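# Route the cable into the chain and shut all bars

## Task

Place the cable inside the cable chain, then close each of the chain's bars over it so that every bar is shut and stays that way with the robot let go.

## Robot and tools

Robot: two six-joint UR20-type arms, left_arm and right_arm, each ending in a Robotiq 2F-85 parallel gripper. Calibrated bases in the scene frame: left_arm at (-0.006, +0.694, 0) m, yaw quat_wxyz (+1.000, 0, 0, -0.019); right_arm at (-0.074, -0.748, 0) m, quat_wxyz (+1.000, 0, 0, -0.003).

Scene frame: origin at table-top height, halfway between the nominal bases; +z up, +x out over the table, left_arm on the +y side (this does not match image left/right). All hand positions (metres), quaternions (wxyz) and velocities in results use this frame and may be off by a few centimetres. Gripper frame: fingers point along its +z, close along its y; end_effector_position is the point between the pads when shut; fingertips sit about 19 mm past it closed, 6 mm open. A block about 10 cm long protrudes toward the gripper's +x and rotates with it.

The row: every arm command is one flat list of 18 numbers covering both arms. Numbers 1-6 are left_arm joint targets, then its gripper position, force_limit, speed; numbers 10-18 repeat this for right_arm. Joint order per arm: shoulder pan, shoulder lift, elbow, wrist 1, wrist 2, wrist 3. Joint values are absolute target angles in radians (not offsets), same convention as the Joint positions line. Ranges: elbow -3.142 to 3.142, all others -6.283 to 6.283; targets more than 0.010 rad beyond a range are refused unless the joint already sits further out. Gripper numbers are each in [-1, 1]: position +1 = fully open (85 mm), about -0.8 = pads touching, -1 = close until blocked; force_limit sets grip strength (higher = harder); speed sets finger speed (about 20 mm/s at -1, 85 at 0, 150 at +1). Both begin at +1. To leave a gripper unchanged, resend its last three numbers; a 0 is a real command. Joints move at most 2.09 (shoulders), 2.62 (elbow), 3.67 (wrists) rad/s; commands lag about 0.2 s, and a step that would shift a hand over 150 mm gets scaled down, so big jumps arrive over several actions.

Tools:
- execute_actions(actions, cameras): actions is a list of actions; each action is a table of up to 15 rows (18 numbers each), one row per 1/30 s step, last row held to fill 15 steps (0.5 s). Empty list just reports state. cameras: list of names, omitted/null/["all"] = all, [] = none.
- move(target, speed, blend, stop_force, zero, blocking, cameras): target is one 18-number row or a list of up to 15 rows (absolute joint goals, sharing 10 s). speed in rad/s for the joint with farthest to go, 0.01 to 3.66, default 0.5 (one value or one per target). blend in rad rounds corners in a list. stop_force 6 to 120 N (single value for both arms) ends an arm's path on that much resisting push; use a slow speed with it, same finger numbers in every row, and omit it when pulling off a contact. zero (default true) re-zeroes the force sensor first. blocking=false returns after about 0.5 s while motion continues (not allowed with stop_force); a new move replaces a running one. Result adds a move: line, e.g. done, off_target, moving, held, fault, possibly limits=held.
- wait(seconds 0 to 10, cameras): let time pass holding commands.
- stop(cameras): brake the current move; fingers keep going.
- zoom_image(camera, region): camera one of cam_high, cam_low, cam_left_wrist, cam_right_wrist; region [x0, y0, x1, y1] pixels, at most 504x504, origin top-left. All images are 896x504.
- zero_wrist_force(arm): left_arm or right_arm.
- read_manual(section): licence texts only.
- finished_scene(scene): scene number 1 or 2; irreversible, call only once the goal holds without the robot.

Reading results: Joint positions / velocities / targets per arm in the joint order above (rad, rad/s); "within noise" means at rest. Tool commands shows current gripper commands. object_status: 0 moving, 1 blocked while opening, 2 blocked while closing (a real grip), 3 reached the asked position or pads met. position_measured is in counts: 3 open, ~78 = 60 mm, ~130 = 40 mm, ~180 = 20 mm, ~230 pads together. Wrist force/torque are in the gripper's own axes, zeroed at scene start, plus a peak-force line. Joint torques include the arm's own weight; positive means toward larger angles. "joint sent to its limit" and "joint command not followed" (clearance check between arms) flag clipped commands. MOTOR HOT warns of heating; OVER-TEMPERATURE FAULT brakes an arm for 30 to 60 s.

To grip: send position -1, keep sending it, confirm object_status 2.

Avoid: forces near 150 N on an arm or torques at the joint limits (shoulders 656, elbow 385, wrists 95.2 N m), which freeze that arm for 10 s; driving stiffly past a firm contact; fast touches; squeezing hard on a part still resting on something; dropping or releasing moving parts; collisions or pinching between the two arms' grippers; long stretched holds that heat motors. Anything left off the table fails the task. Loose items may be nudged by outside pushes now and then.

Each tool is called after "Call:" as name(argument=value, ...), one argument or row to a line, values as JSON.

## Session

Call:
execute_actions(
  actions=[],
)

Scene clock: 0.00 s.
left_arm: end_effector_position=(+1.4047, +1.0659, +0.1503) position_measured=3 object_status=3 end_effector_quat_wxyz=(+0.130, +0.771, +0.169, +0.599) | right_arm: end_effector_position=(+0.4777, -0.1483, +0.3146) position_measured=3 object_status=3 end_effector_quat_wxyz=(-0.408, -0.574, +0.648, -0.289)
Joint positions: left_arm=[0.191 -0.58 1.622 -3.931 -1.718 2.75] | right_arm=[4.296 -2.01 -1.706 -2.036 1.404 -0.205]
Joint velocities: within noise
Joint torques (N m): no reading
Motor temperatures (°C): left_arm=[38 36 31 41 39 31] | right_arm=[49 36 37 48 39 48]
Wrist force (N): no reading
Wrist torque (N m): no reading
Wrist force, peak (N): no reading
Joint targets: left_arm=[0.191 -0.580 1.622 -3.931 -1.718 2.750] | right_arm=[4.296 -2.010 -1.706 -2.036 1.404 -0.205]
Tool commands: left_gripper/position=+1.0 left_gripper/force_limit=+1.0 left_gripper/speed=+1.0 right_gripper/position=+1.0 right_gripper/force_limit=+1.0 right_gripper/speed=+1.0

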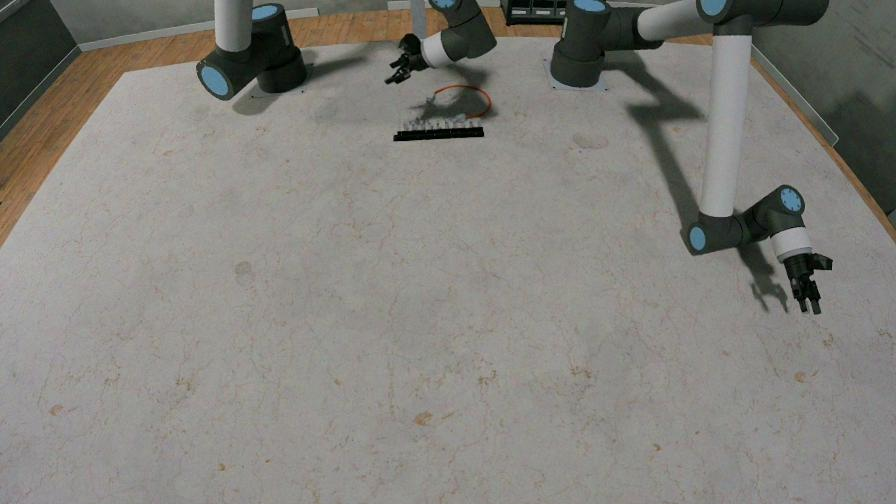

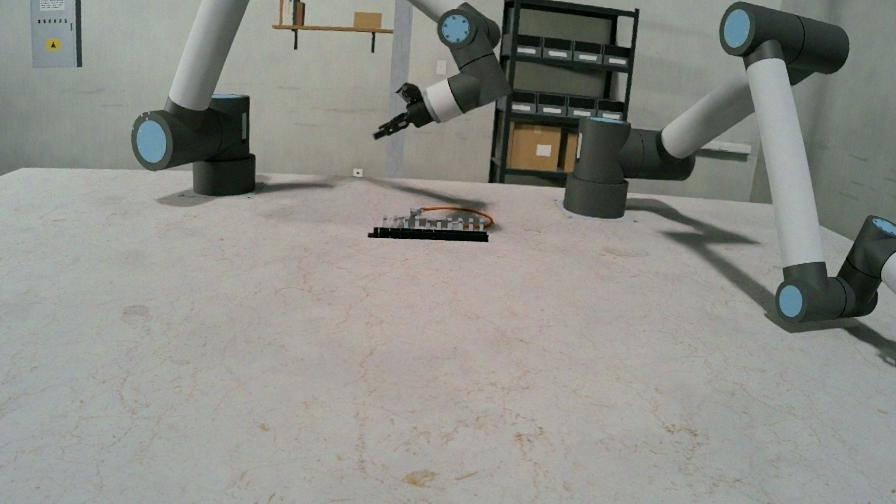

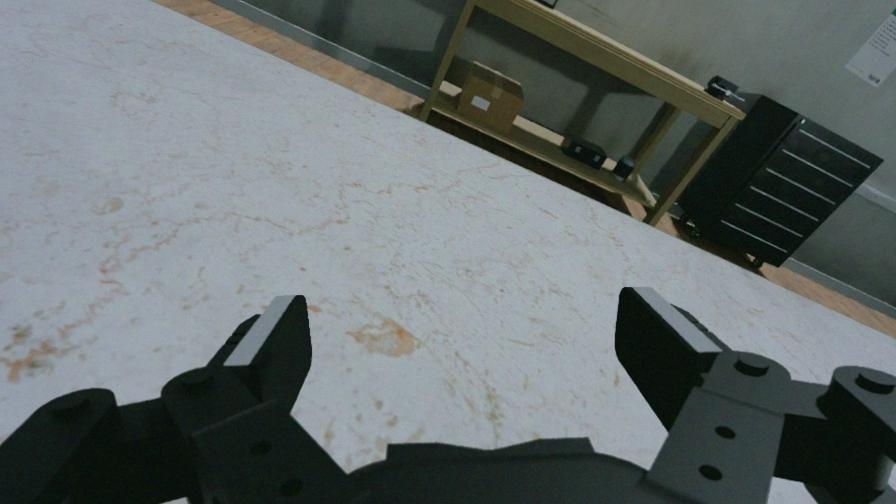

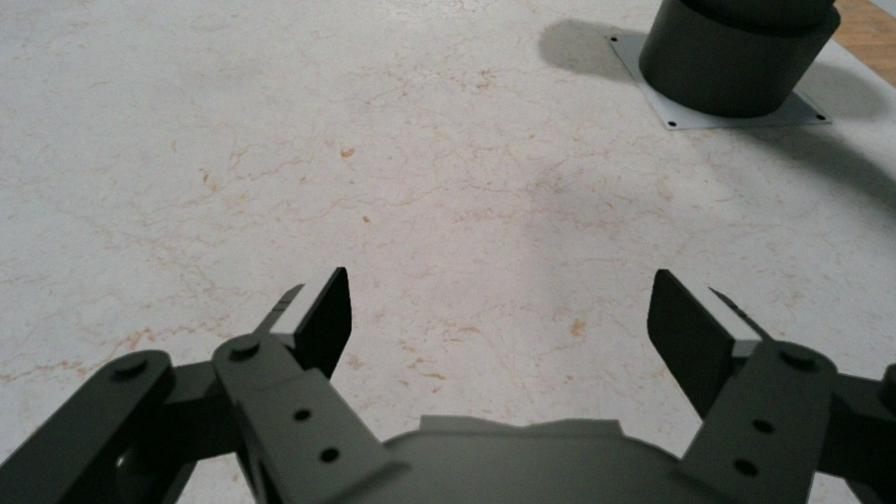

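Call:
zoom_image(
  camera="cam_high",
  region=[370, 70, 520, 155],
)

Call:
zoom_image(
  camera="cam_low",
  region=[350, 190, 510, 260],
)

Scaled by 3.360 from the camera's 896x504 image, which has a finer 1280x720 frame.

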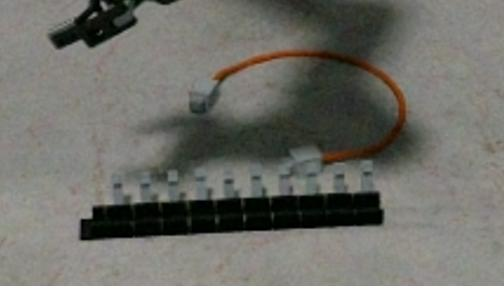

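Scaled by 3.150 from the camera's 896x504 image, which has a finer 1280x720 frame.

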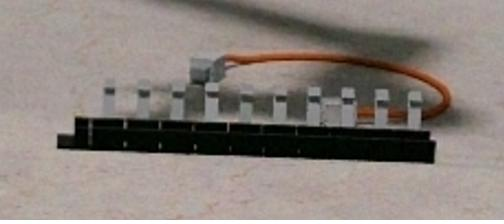

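Call:
move(
  target=[0.191, -0.58, 1.622, -3.931, -1.718, 2.75, 1, 1, 1, 4.3292, -1.6538, -1.9252, -1.1334, 1.5708, -1.960, 1, 1, 1],
  speed=1.2,
  cameras=["cam_right_wrist", "cam_high"],
)

Scene clock: 110.87 s.
left_arm: end_effector_position=(+1.4045, +1.0654, +0.1505) position_measured=3 object_status=3 end_effector_quat_wxyz=(+0.130, +0.771, +0.169, +0.599) | right_arm: end_effector_position=(+0.4509, -0.0002, +0.4499) position_measured=3 object_status=3 end_effector_quat_wxyz=(+0.000, +1.000, +0.000, +0.000)
Joint positions: left_arm=[0.191 -0.58 1.622 -3.931 -1.718 2.75] | right_arm=[4.329 -1.654 -1.925 -1.133 1.571 -1.96]
Joint velocities: within noise
Joint torques (N m): left_arm=[-34.86 -272.51 -42.16 -11 -4.83 5.43] | right_arm=[35.12 126.35 86.74 12.84 3.14 -3.48]
Motor temperatures (°C): left_arm=[37 36 31 40 39 31] | right_arm=[49 36 37 47 38 47]
Wrist force (N): left_arm=[-0.2 -0.2 0.6] | right_arm=[-0.1 0.4 -1.0]
Wrist torque (N m): left_arm=[-0.03 0.03 0.00] | right_arm=[0.37 -0.02 -0.14]
Wrist force, peak (N): left_arm=[-0.5 -0.2 1.2] | right_arm=[-0.9 1.0 -3.0]
Joint targets: left_arm=[0.191 -0.580 1.622 -3.931 -1.718 2.750] | right_arm=[4.329 -1.654 -1.925 -1.133 1.571 -1.960]
move: done
Images, in order (width x height): cam_high 896x504, cam_right_wrist 896x504.

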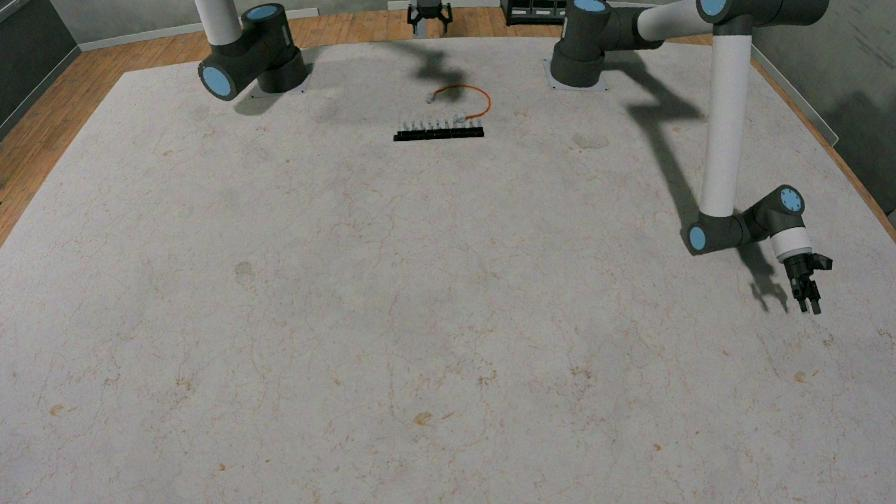

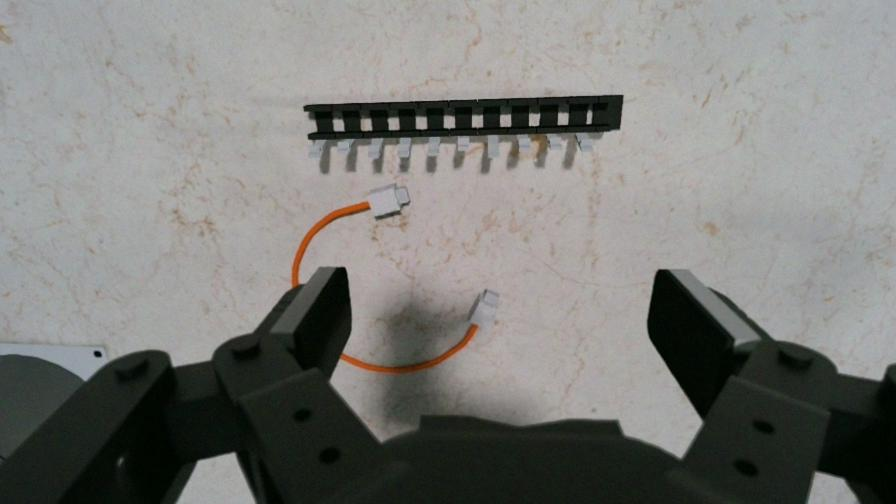

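Call:
zoom_image(
  camera="cam_right_wrist",
  region=[290, 80, 470, 180],
)

Call:
zoom_image(
  camera="cam_right_wrist",
  region=[450, 80, 640, 180],
)

Call:
zoom_image(
  camera="cam_right_wrist",
  region=[280, 170, 540, 400],
)

Scaled by 2.800 from the camera's 896x504 image, which has a finer 1280x720 frame.

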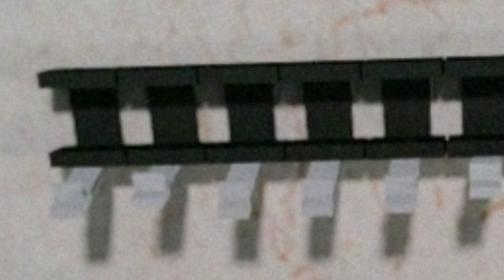

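Scaled by 2.653 from the camera's 896x504 image, which has a finer 1280x720 frame.

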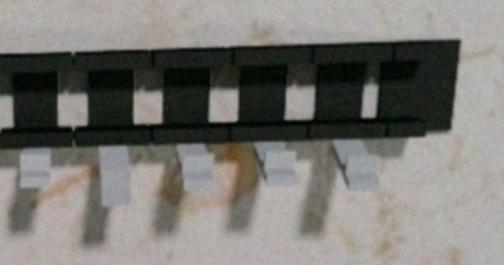

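Scaled by 1.938 from the camera's 896x504 image, which has a finer 1280x720 frame.

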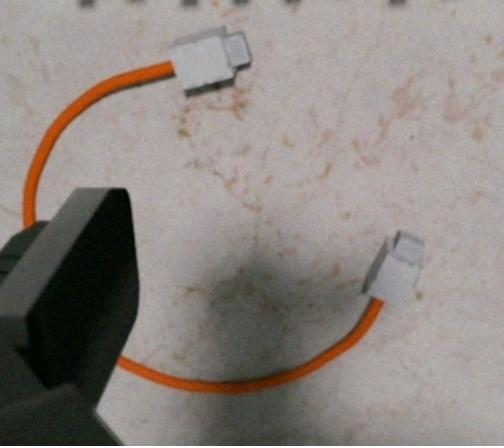

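Call:
move(
  target=[-0.9647, -2.0214, 2.336, -1.8854, -1.5708, 0.5681, 1, 1, 1, 4.3292, -1.7956, -2.0832, -0.8336, 1.5708, -1.960, 1, 1, 1],
  speed=1.2,
  cameras=["cam_right_wrist", "cam_left_wrist", "cam_high"],
)

Scene clock: 237.27 s.
left_arm: end_effector_position=(+0.4197, +0.4006, +0.4501) position_measured=3 object_status=3 end_effector_quat_wxyz=(+0.000, +0.707, +0.707, +0.000) | right_arm: end_effector_position=(+0.4510, -0.0001, +0.2501) position_measured=3 object_status=3 end_effector_quat_wxyz=(+0.000, +1.000, +0.000, +0.000)
Joint positions: left_arm=[-0.965 -2.021 2.336 -1.886 -1.571 0.568] | right_arm=[4.329 -1.796 -2.083 -0.834 1.571 -1.96]
Joint velocities: within noise
Joint torques (N m): left_arm=[-39.97 -13.34 -76.62 -5.94 6.23 -7.29] | right_arm=[30.42 106.02 70.33 13.08 1.24 -3.47]
Motor temperatures (°C): left_arm=[37 36 31 40 39 31] | right_arm=[48 36 36 46 38 46]
Wrist force (N): left_arm=[1.3 -2.3 1.3] | right_arm=[0.1 0.7 -1.7]
Wrist torque (N m): left_arm=[-0.53 -0.67 0.52] | right_arm=[0.45 -0.07 -0.17]
Wrist force, peak (N): left_arm=[3.2 -8.1 2.3] | right_arm=[-0.1 0.7 -2.4]
Joint targets: left_arm=[-0.965 -2.021 2.336 -1.885 -1.571 0.568] | right_arm=[4.329 -1.796 -2.083 -0.834 1.571 -1.960]
move: done
Images, in order (width x height): cam_high 896x504, cam_left_wrist 896x504, cam_right_wrist 896x504.

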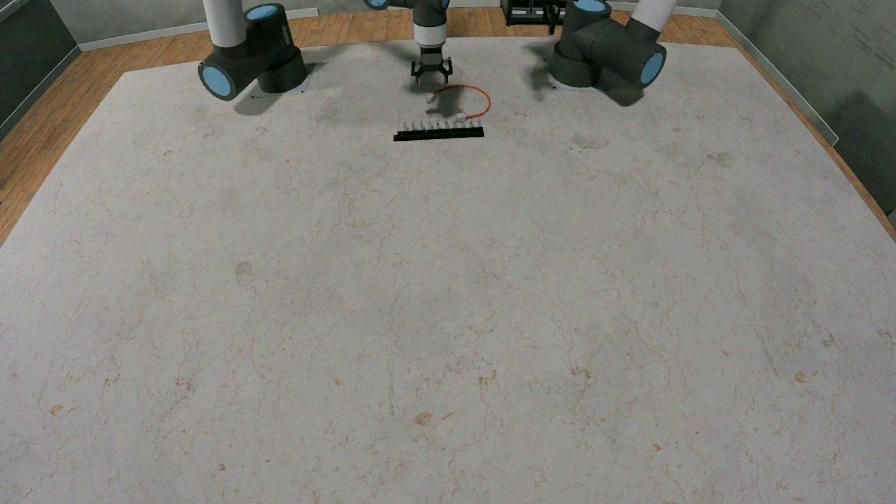

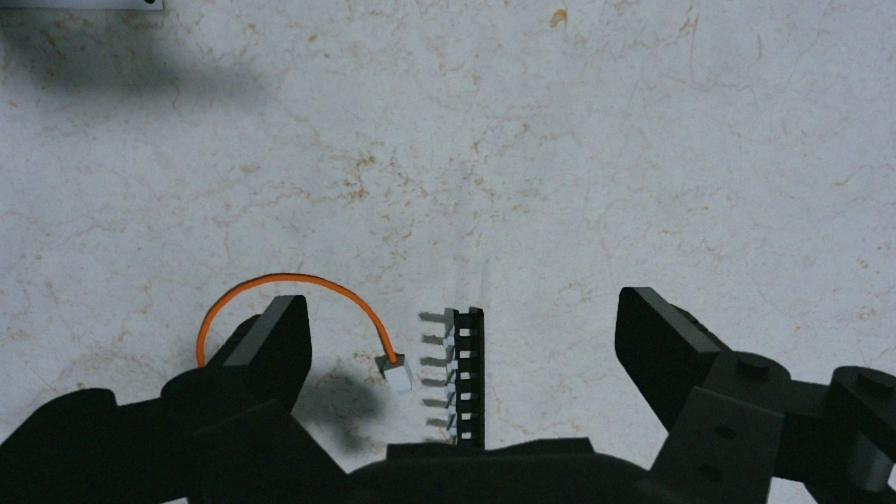

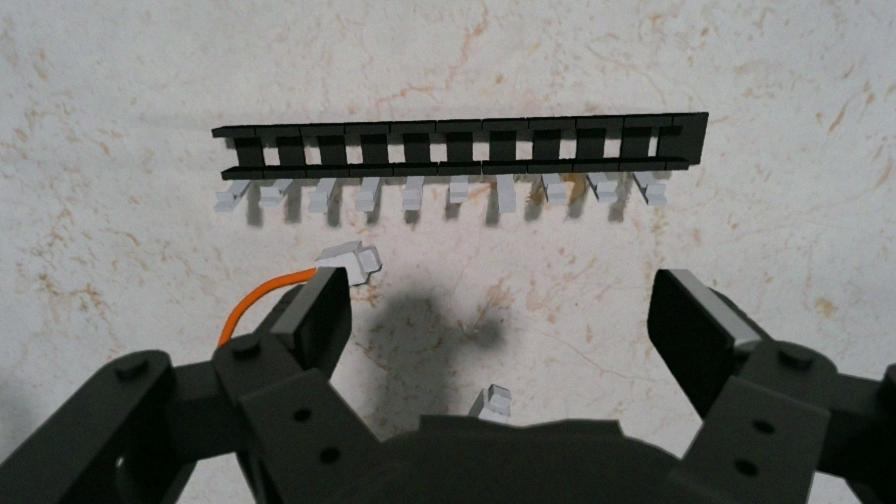

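Call:
zoom_image(
  camera="cam_right_wrist",
  region=[200, 90, 380, 230],
)

Call:
zoom_image(
  camera="cam_right_wrist",
  region=[370, 90, 550, 230],
)

Call:
zoom_image(
  camera="cam_right_wrist",
  region=[540, 90, 720, 230],
)

Call:
zoom_image(
  camera="cam_left_wrist",
  region=[360, 280, 540, 460],
)

Scaled by 2.800 from the camera's 896x504 image, which has a finer 1280x720 frame.

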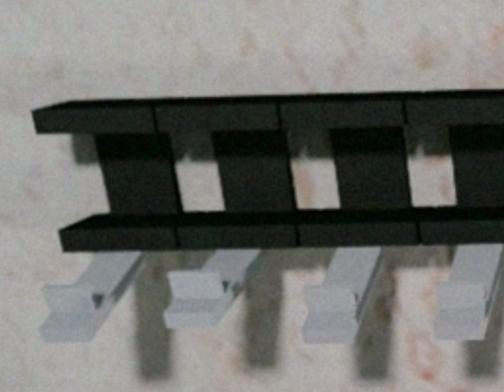

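Scaled by 2.800 from the camera's 896x504 image, which has a finer 1280x720 frame.

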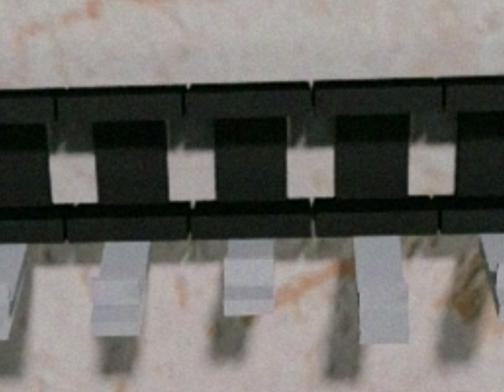

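Scaled by 2.800 from the camera's 896x504 image, which has a finer 1280x720 frame.

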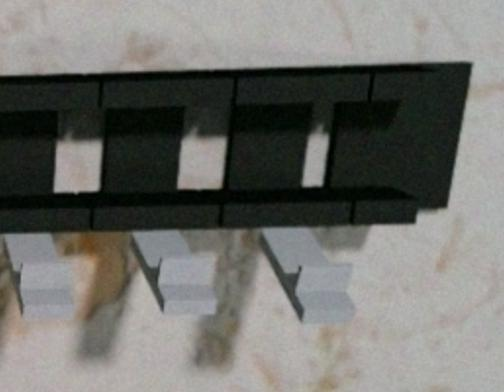

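Scaled by 2.800 from the camera's 896x504 image, which has a finer 1280x720 frame.

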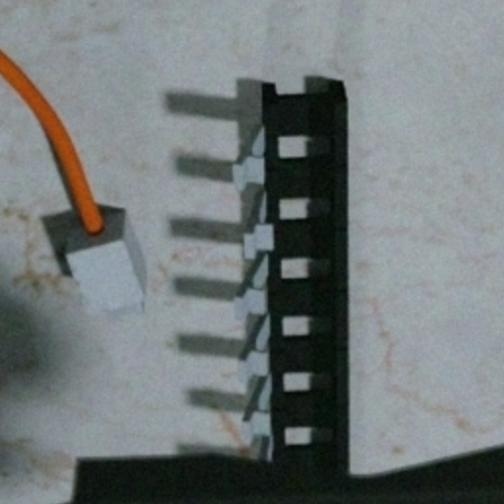

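Call:
zoom_image(
  camera="cam_right_wrist",
  region=[290, 220, 410, 310],
)

Call:
zoom_image(
  camera="cam_left_wrist",
  region=[330, 320, 480, 430],
)

Call:
zoom_image(
  camera="cam_low",
  region=[360, 195, 500, 255],
)

Scaled by 4.200 from the camera's 896x504 image, which has a finer 1280x720 frame.

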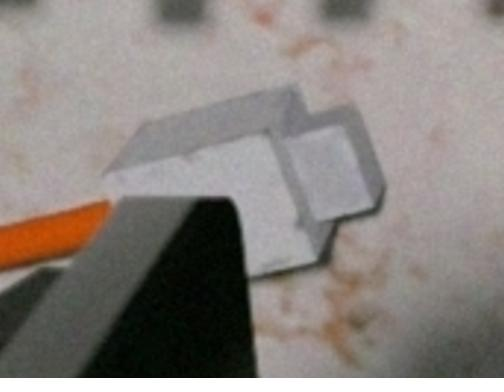

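Scaled by 3.360 from the camera's 896x504 image, which has a finer 1280x720 frame.

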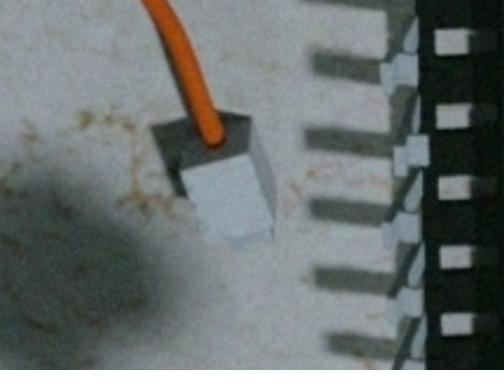

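This scene's latest camera images include none from cam_low. They are from: cam_high, cam_left_wrist, cam_right_wrist. cam_low's image comes with the result of a call that names it in "cameras".

Call:
move(
  target=[
    [-0.9647, -2.0214, 2.336, -1.8854, -1.5708, 0.5681, 1, 1, 1, 4.3255, -1.3999, -2.3212, -0.9913, 1.5708, -1.580, 1, 1, 1],
    [-1.2625, -1.4623, 2.4455, -2.554, -1.5708, 3.0801, 1, 1, 1, 4.3255, -1.3999, -2.3212, -0.9913, 1.5708, -1.580, 1, 1, 1],
  ],
  speed=[1.0, 1.2],
  cameras=["cam_right_wrist", "cam_left_wrist", "cam_low"],
)

Scene clock: 437.73 s.
left_arm: end_effector_position=(+0.3627, +0.1154, +0.1501) position_measured=3 object_status=3 end_effector_quat_wxyz=(+0.000, +0.814, -0.581, +0.000) | right_arm: end_effector_position=(+0.3507, -0.2500, +0.3500) position_measured=3 object_status=3 end_effector_quat_wxyz=(+0.000, +0.982, -0.191, +0.000)
Joint positions: left_arm=[-1.262 -1.462 2.445 -2.554 -1.571 3.08] | right_arm=[4.325 -1.4 -2.321 -0.991 1.571 -1.58]
Joint velocities: within noise
Joint torques (N m): left_arm=[-37.76 -72.58 -42.29 -13.89 3.45 5.91] | right_arm=[-21.92 61.55 92.41 10.95 -0.54 2.32]
Motor temperatures (°C): left_arm=[37 35 31 40 38 31] | right_arm=[47 36 36 45 37 46]
Wrist force (N): left_arm=[0.7 -2.8 1.6] | right_arm=[0.2 0.6 -0.8]
Wrist torque (N m): left_arm=[-0.63 -0.61 0.38] | right_arm=[0.36 -0.10 -0.15]
Wrist force, peak (N): left_arm=[1.4 -2.7 3.1] | right_arm=[-0.2 8.3 -3.4]
Joint targets: left_arm=[-1.262 -1.462 2.446 -2.554 -1.571 3.080] | right_arm=[4.325 -1.400 -2.321 -0.991 1.571 -1.580]
move: done
Images, in order (width x height): cam_low 896x504, cam_left_wrist 896x504, cam_right_wrist 896x504.

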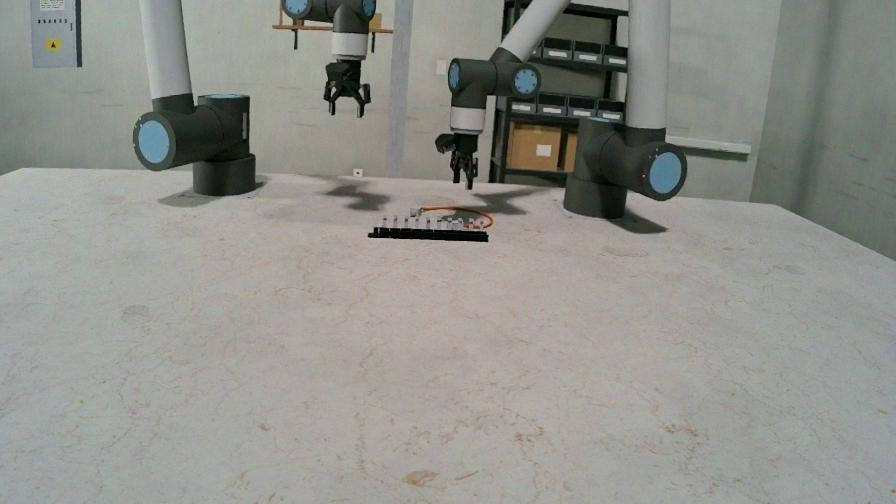

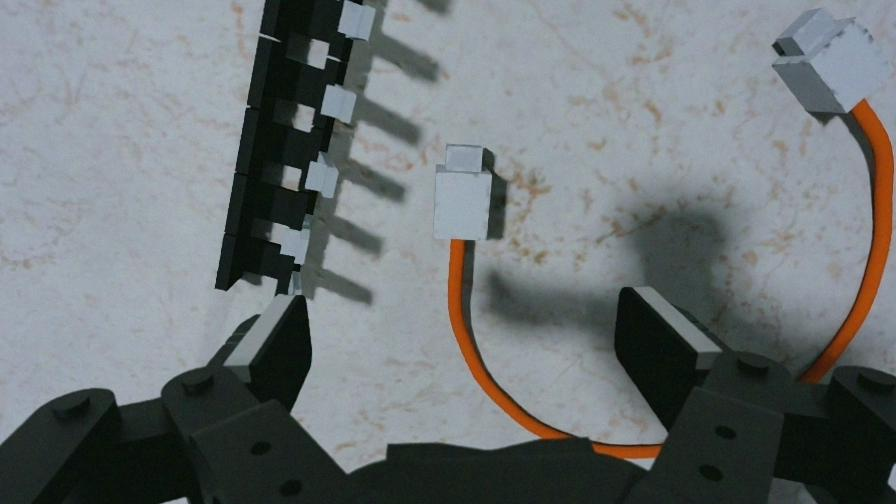

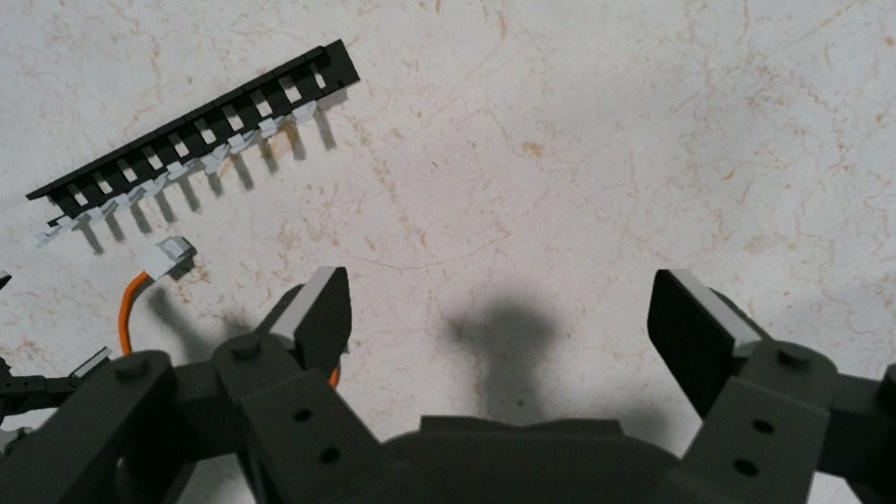

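Call:
move(
  target=[-1.2687, -1.3295, 2.4853, -2.7266, -1.5708, 3.1349, 1, 1, 1, 4.3255, -1.3999, -2.3212, -0.9913, 1.5708, -1.580, 1, 1, 1],
  speed=0.4,
  cameras=["cam_left_wrist"],
)

Scene clock: 463.73 s.
left_arm: end_effector_position=(+0.3597, +0.1107, +0.0699) position_measured=3 object_status=3 end_effector_quat_wxyz=(+0.000, +0.796, -0.605, +0.000) | right_arm: end_effector_position=(+0.3507, -0.2500, +0.3500) position_measured=3 object_status=3 end_effector_quat_wxyz=(+0.000, +0.982, -0.191, +0.000)
Joint positions: left_arm=[-1.269 -1.33 2.485 -2.726 -1.571 3.135] | right_arm=[4.325 -1.4 -2.321 -0.991 1.571 -1.58]
Joint velocities: within noise
Joint torques (N m): left_arm=[-38.16 -89.88 -30.25 -14.05 1.53 5.26] | right_arm=[-22.27 56.55 105.74 11.58 -1.54 2.17]
Motor temperatures (°C): left_arm=[36 35 31 40 38 31] | right_arm=[47 36 36 45 37 45]
Wrist force (N): left_arm=[0.7 -3.3 2.3] | right_arm=[-0.4 0.7 -1.0]
Wrist torque (N m): left_arm=[-0.67 -0.65 0.32] | right_arm=[0.39 0.00 -0.14]
Wrist force, peak (N): left_arm=[0.9 -3.0 4.2] | right_arm=[0.0 0.9 -1.6]
Joint targets: left_arm=[-1.269 -1.330 2.485 -2.727 -1.571 3.135] | right_arm=[4.325 -1.400 -2.321 -0.991 1.571 -1.580]
move: done
Images, in order (width x height): cam_left_wrist 896x504.

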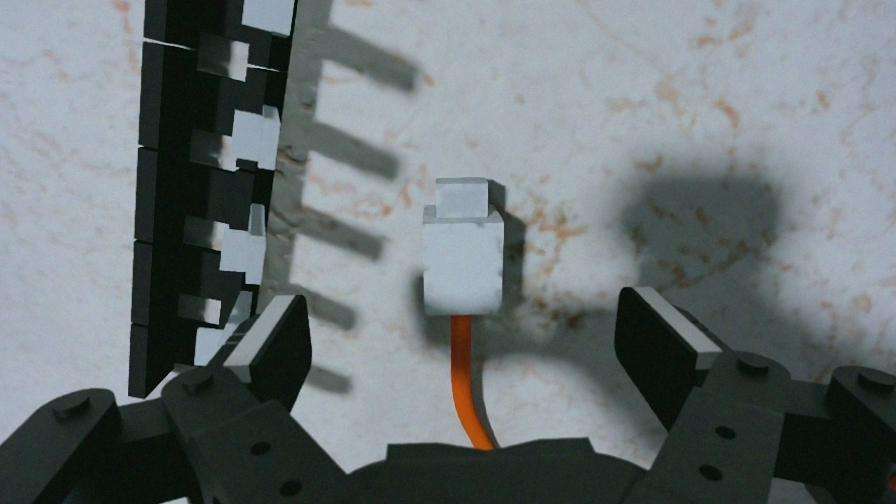

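Call:
move(
  target=[-1.2687, -1.2469, 2.5029, -2.8268, -1.5708, 3.1349, 0.26, -0.5, -0.5, 4.3255, -1.3999, -2.3212, -0.9913, 1.5708, -1.580, 1, 1, 1],
  speed=0.06,
  stop_force=10,
  cameras=["cam_left_wrist"],
)

Scene clock: 501.70 s.
left_arm: end_effector_position=(+0.3597, +0.1105, +0.0239) position_measured=96 object_status=3 end_effector_quat_wxyz=(+0.000, +0.796, -0.605, +0.000) | right_arm: end_effector_position=(+0.3507, -0.2500, +0.3500) position_measured=3 object_status=3 end_effector_quat_wxyz=(+0.000, +0.982, -0.191, +0.000)
Joint positions: left_arm=[-1.269 -1.247 2.503 -2.827 -1.571 3.135] | right_arm=[4.325 -1.4 -2.321 -0.991 1.571 -1.58]
Joint velocities: within noise
Joint torques (N m): left_arm=[-35.41 -100.24 -23 -13.46 -0.64 4.87] | right_arm=[-18.07 56.17 102.4 10.71 -3.01 1.28]
Motor temperatures (°C): left_arm=[36 35 31 40 38 31] | right_arm=[47 36 35 44 37 45]
Wrist force (N): left_arm=[0.6 -3.6 2.3] | right_arm=[-0.1 0.7 -1.1]
Wrist torque (N m): left_arm=[-0.81 -0.54 0.33] | right_arm=[0.36 -0.06 -0.14]
Wrist force, peak (N): left_arm=[1.3 -4.0 2.3] | right_arm=[0.5 0.4 -1.8]
Joint targets: left_arm=[-1.269 -1.247 2.503 -2.827 -1.571 3.135] | right_arm=[4.325 -1.400 -2.321 -0.991 1.571 -1.580]
move: done
Images, in order (width x height): cam_left_wrist 896x504.

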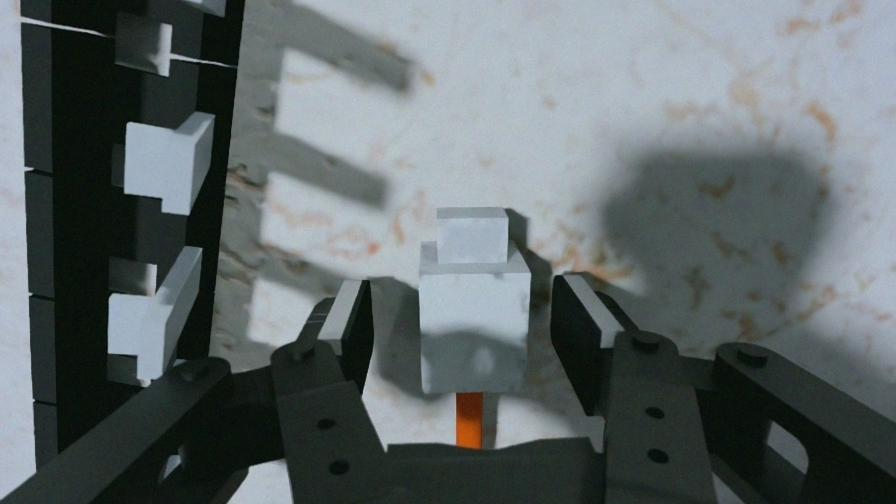

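Call:
execute_actions(
  actions=[
    [[-1.2687, -1.2469, 2.5029, -2.8268, -1.5708, 3.1349, -1, -1, -1, 4.3255, -1.3999, -2.3212, -0.9913, 1.5708, -1.580, 1, 1, 1]],
  ],
  cameras=["cam_left_wrist"],
)

Scene clock: 510.33 s.
left_arm: end_effector_position=(+0.3597, +0.1105, +0.0239) position_measured=162 object_status=2 end_effector_quat_wxyz=(+0.000, +0.796, -0.605, +0.000) | right_arm: end_effector_position=(+0.3507, -0.2500, +0.3500) position_measured=3 object_status=3 end_effector_quat_wxyz=(+0.000, +0.982, -0.191, +0.000)
Joint positions: left_arm=[-1.269 -1.247 2.503 -2.827 -1.571 3.135] | right_arm=[4.325 -1.4 -2.321 -0.991 1.571 -1.58]
Joint velocities: within noise
Joint torques (N m): left_arm=[-27.61 -103.25 -44.51 -8.12 -2.36 4.71] | right_arm=[-19.59 52.06 102.18 10.19 -3.73 1.23]
Motor temperatures (°C): left_arm=[36 35 31 40 38 31] | right_arm=[47 36 35 44 37 45]
Wrist force (N): left_arm=[-4.9 -3.1 -22.6] | right_arm=[0.3 0.4 -1.0]
Wrist torque (N m): left_arm=[-0.75 -0.66 0.30] | right_arm=[0.32 -0.13 -0.14]
Wrist force, peak (N): left_arm=[-5.7 -3.1 -23.9] | right_arm=[0.3 1.0 -1.7]
Joint targets: left_arm=[-1.269 -1.247 2.503 -2.827 -1.571 3.135] | right_arm=[4.325 -1.400 -2.321 -0.991 1.571 -1.580]
Images, in order (width x height): cam_left_wrist 896x504.

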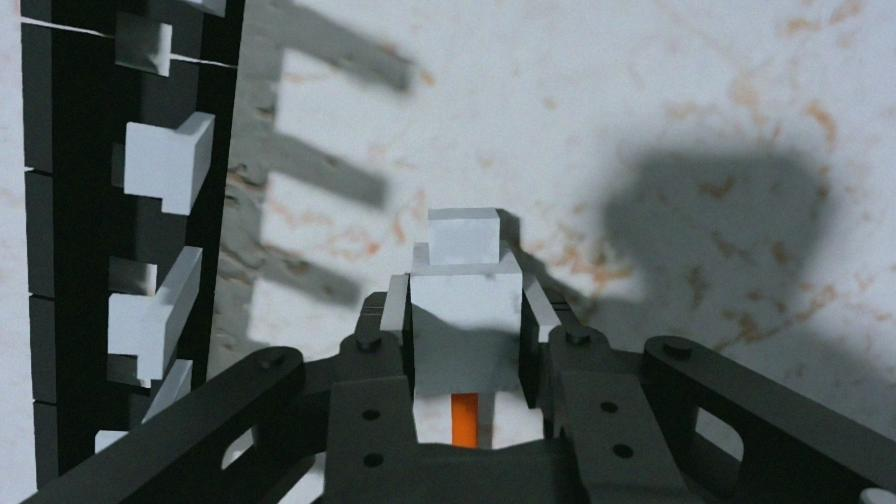

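Call:
move(
  target=[
    [-1.2687, -1.2600, 2.5010, -2.8118, -1.5708, 3.1349, -1, -1, -1, 4.3255, -1.3999, -2.3212, -0.9913, 1.5708, -1.580, 1, 1, 1],
    [-1.2687, -1.4131, 2.4599, -2.6176, -1.5708, 3.1349, -1, -1, -1, 4.3255, -1.3999, -2.3212, -0.9913, 1.5708, -1.580, 1, 1, 1],
    [-1.2055, -1.5947, 2.6712, -2.6473, -1.5708, 0.3273, -1, -1, -1, 4.3255, -1.3999, -2.3212, -0.9913, 1.5708, -1.580, 1, 1, 1],
  ],
  speed=[0.05, 0.3, 0.8],
  blend=[0.01, 0.05, 0],
  cameras=["cam_left_wrist", "cam_right_wrist", "cam_low"],
)

Scene clock: 560.10 s.
left_arm: end_effector_position=(+0.3397, +0.3004, +0.1199) position_measured=162 object_status=2 end_effector_quat_wxyz=(+0.000, +0.707, +0.707, +0.000) | right_arm: end_effector_position=(+0.3507, -0.2500, +0.3500) position_measured=3 object_status=3 end_effector_quat_wxyz=(+0.000, +0.982, -0.191, +0.000)
Joint positions: left_arm=[-1.206 -1.595 2.671 -2.647 -1.571 0.327] | right_arm=[4.325 -1.4 -2.321 -0.991 1.571 -1.58]
Joint velocities: within noise
Joint torques (N m): left_arm=[26.1 -66.37 -36.66 -13.35 -4.4 -8.1] | right_arm=[-16.1 45.52 93.19 8.66 -3.46 0.24]
Motor temperatures (°C): left_arm=[36 35 31 39 37 30] | right_arm=[46 35 35 44 37 45]
Wrist force (N): left_arm=[1.0 -3.3 3.0] | right_arm=[-0.2 -0.2 -1.2]
Wrist torque (N m): left_arm=[-0.70 -0.50 0.52] | right_arm=[0.20 -0.03 -0.14]
Wrist force, peak (N): left_arm=[-5.2 -3.5 -23.2] | right_arm=[-0.2 0.9 -1.9]
Joint targets: left_arm=[-1.206 -1.595 2.671 -2.647 -1.571 0.327] | right_arm=[4.325 -1.400 -2.321 -0.991 1.571 -1.580]
move: done; blend cut to 0.0075 rad at target 1
Images, in order (width x height): cam_low 896x504, cam_left_wrist 896x504, cam_right_wrist 896x504.

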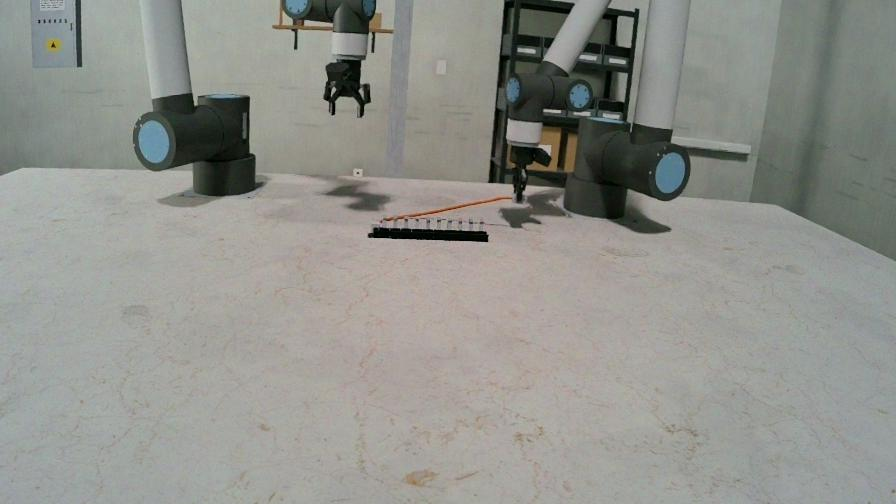

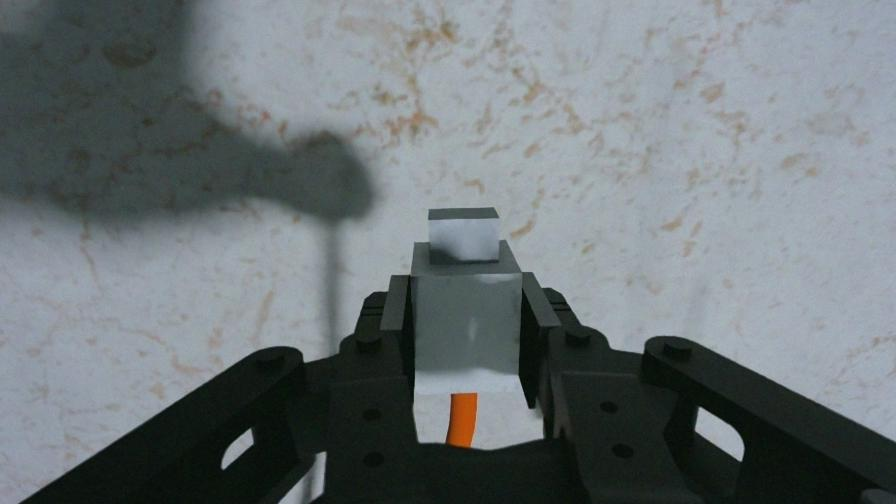

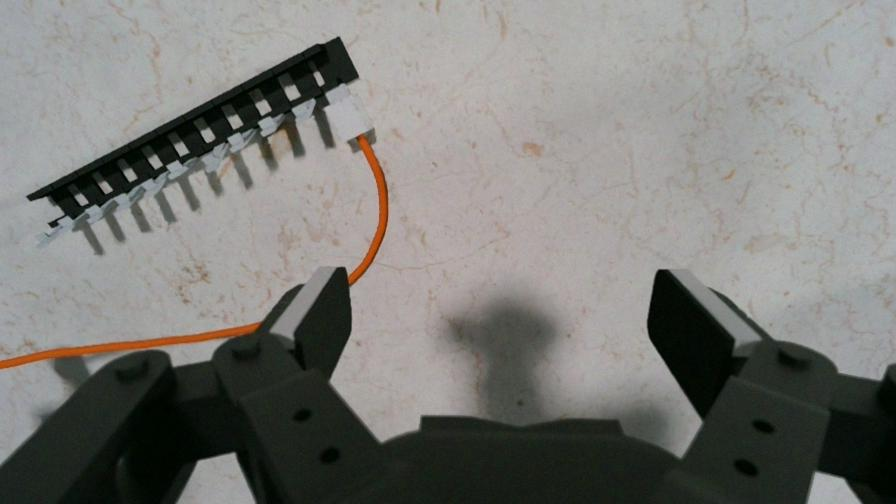

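Call:
zoom_image(
  camera="cam_right_wrist",
  region=[250, 30, 430, 180],
)

Call:
zoom_image(
  camera="cam_low",
  region=[350, 180, 550, 260],
)

Scaled by 2.800 from the camera's 896x504 image, which has a finer 1280x720 frame.

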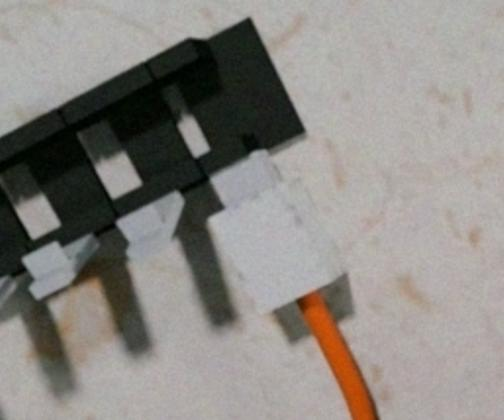

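Scaled by 2.520 from the camera's 896x504 image, which has a finer 1280x720 frame.

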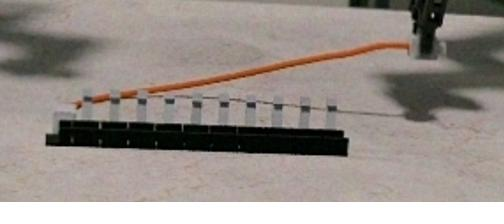

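Call:
move(
  target=[
    [-1.2055, -1.5947, 2.6712, -2.6473, -1.5708, 0.3273, -1, -1, -1, 4.3168, -1.7660, -2.3313, -0.6151, 1.5708, -1.8504, 0.26, -0.5, -0.5],
    [-1.2055, -1.5947, 2.6712, -2.6473, -1.5708, 0.3273, -1, -1, -1, 4.3168, -1.8634, -2.3650, -0.4840, 1.5708, -1.8504, 0.26, -0.5, -0.5],
  ],
  speed=[0.6, 0.3],
  blend=[0.05, 0],
  cameras=["cam_right_wrist", "cam_low"],
)

Scene clock: 620.83 s.
left_arm: end_effector_position=(+0.3397, +0.3004, +0.1199) position_measured=162 object_status=2 end_effector_quat_wxyz=(+0.000, +0.707, +0.707, +0.000) | right_arm: end_effector_position=(+0.4039, -0.1390, +0.0801) position_measured=96 object_status=3 end_effector_quat_wxyz=(+0.000, +0.998, -0.061, +0.000)
Joint positions: left_arm=[-1.205 -1.595 2.671 -2.647 -1.571 0.327] | right_arm=[4.317 -1.863 -2.365 -0.484 1.571 -1.85]
Joint velocities: within noise
Joint torques (N m): left_arm=[19.67 -63.28 -61.44 -6.23 -3.49 -7.31] | right_arm=[-26.26 94.84 42.75 14.51 -3.68 -3.71]
Motor temperatures (°C): left_arm=[36 35 31 39 37 30] | right_arm=[46 35 35 44 37 45]
Wrist force (N): left_arm=[0.8 -3.5 2.8] | right_arm=[-0.4 0.8 -1.1]
Wrist torque (N m): left_arm=[-0.75 -0.47 0.52] | right_arm=[0.30 0.06 -0.09]
Wrist force, peak (N): left_arm=[1.4 -3.8 3.2] | right_arm=[-0.3 3.4 -4.5]
Joint targets: left_arm=[-1.206 -1.595 2.671 -2.647 -1.571 0.327] | right_arm=[4.317 -1.863 -2.365 -0.484 1.571 -1.850]
move: done
Images, in order (width x height): cam_low 896x504, cam_right_wrist 896x504.

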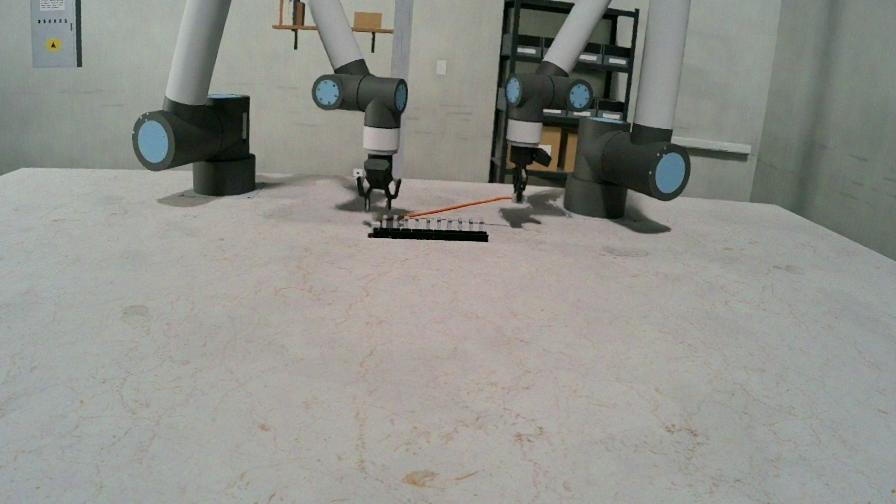

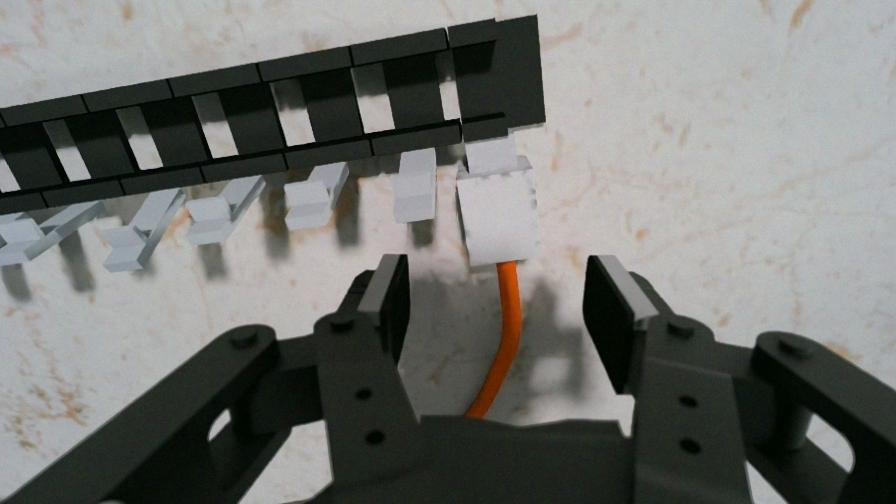

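Call:
move(
  target=[-1.2055, -1.5947, 2.6712, -2.6473, -1.5708, 0.3273, -1, -1, -1, 4.3206, -1.9441, -2.3866, -0.3817, 1.5708, -1.9166, 0.26, -0.5, -0.5],
  speed=0.06,
  stop_force=10,
  cameras=["cam_right_wrist"],
)

Scene clock: 655.63 s.
left_arm: end_effector_position=(+0.3397, +0.3004, +0.1199) position_measured=162 object_status=2 end_effector_quat_wxyz=(+0.000, +0.707, +0.707, +0.000) | right_arm: end_effector_position=(+0.4008, -0.1390, +0.0260) position_measured=96 object_status=3 end_effector_quat_wxyz=(+0.000, +1.000, -0.026, +0.000)
Joint positions: left_arm=[-1.205 -1.595 2.671 -2.647 -1.571 0.327] | right_arm=[4.321 -1.944 -2.387 -0.382 1.571 -1.917]
Joint velocities: within noise
Joint torques (N m): left_arm=[14.26 -57.79 -61.33 -8.02 -3.66 -6.99] | right_arm=[35.76 106.47 36.75 12.04 -3.23 -3.24]
Motor temperatures (°C): left_arm=[36 35 30 39 37 30] | right_arm=[46 35 35 43 37 45]
Wrist force (N): left_arm=[0.9 -3.4 3.0] | right_arm=[-0.3 0.4 -1.6]
Wrist torque (N m): left_arm=[-0.73 -0.47 0.52] | right_arm=[0.29 0.04 -0.07]
Wrist force, peak (N): left_arm=[1.1 -3.7 3.3] | right_arm=[-1.0 1.1 -1.9]
Joint targets: left_arm=[-1.206 -1.595 2.671 -2.647 -1.571 0.327] | right_arm=[4.321 -1.944 -2.387 -0.382 1.571 -1.917]
move: done
Images, in order (width x height): cam_right_wrist 896x504.

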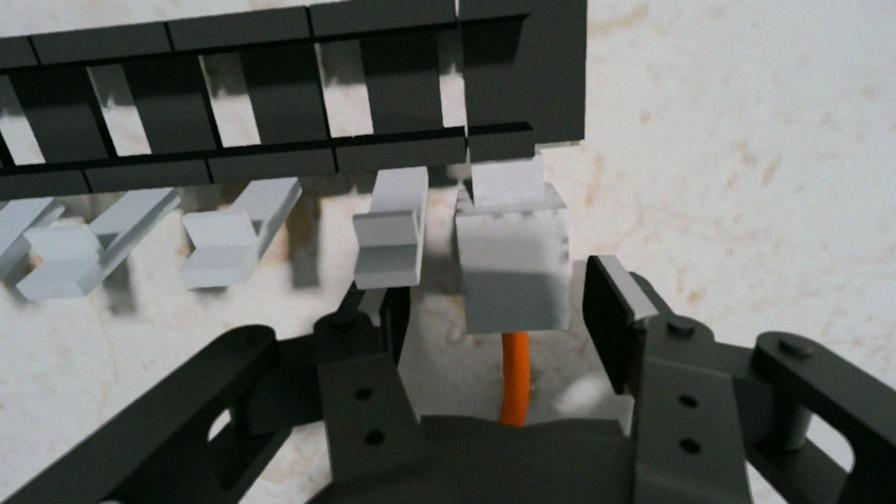

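Call:
move(
  target=[
    [-1.2055, -1.5947, 2.6712, -2.6473, -1.5708, 0.3273, -1, -1, -1, 4.3185, -1.9421, -2.3910, -0.3793, 1.5708, -1.9187, 0.26, -0.5, -0.5],
    [-1.2055, -1.5947, 2.6712, -2.6473, -1.5708, 0.3273, -1, -1, -1, 4.3185, -1.9421, -2.3910, -0.3793, 1.5708, -1.9187, -1, -1, -1],
  ],
  speed=0.05,
  cameras=["cam_right_wrist"],
)

Scene clock: 679.23 s.
left_arm: end_effector_position=(+0.3397, +0.3004, +0.1199) position_measured=162 object_status=2 end_effector_quat_wxyz=(+0.000, +0.707, +0.707, +0.000) | right_arm: end_effector_position=(+0.4008, -0.1430, +0.0260) position_measured=160 object_status=2 end_effector_quat_wxyz=(+0.000, +1.000, -0.026, +0.000)
Joint positions: left_arm=[-1.205 -1.595 2.671 -2.647 -1.571 0.327] | right_arm=[4.318 -1.942 -2.391 -0.379 1.571 -1.919]
Joint velocities: within noise
Joint torques (N m): left_arm=[12.28 -52.95 -58.03 -9.66 -3.03 -6.7] | right_arm=[-19.97 134.6 39.95 9.3 -3.64 -3.3]
Motor temperatures (°C): left_arm=[36 35 30 39 37 30] | right_arm=[46 35 35 43 37 45]
Wrist force (N): left_arm=[1.0 -3.3 2.8] | right_arm=[-1.4 2.3 -10.3]
Wrist torque (N m): left_arm=[-0.69 -0.50 0.52] | right_arm=[0.39 0.06 -0.09]
Wrist force, peak (N): left_arm=[1.3 -3.8 3.2] | right_arm=[-1.2 2.2 -12.2]
Joint targets: left_arm=[-1.206 -1.595 2.671 -2.647 -1.571 0.327] | right_arm=[4.319 -1.942 -2.391 -0.379 1.571 -1.919]
move: done
Images, in order (width x height): cam_right_wrist 896x504.

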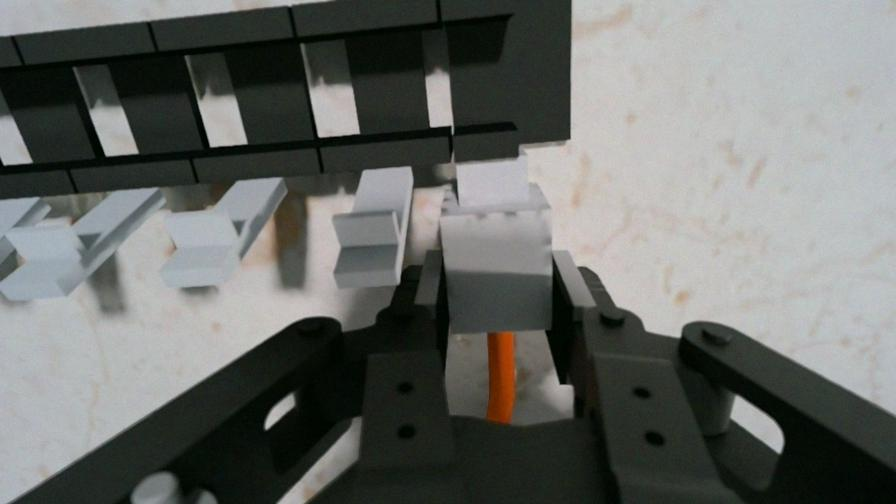

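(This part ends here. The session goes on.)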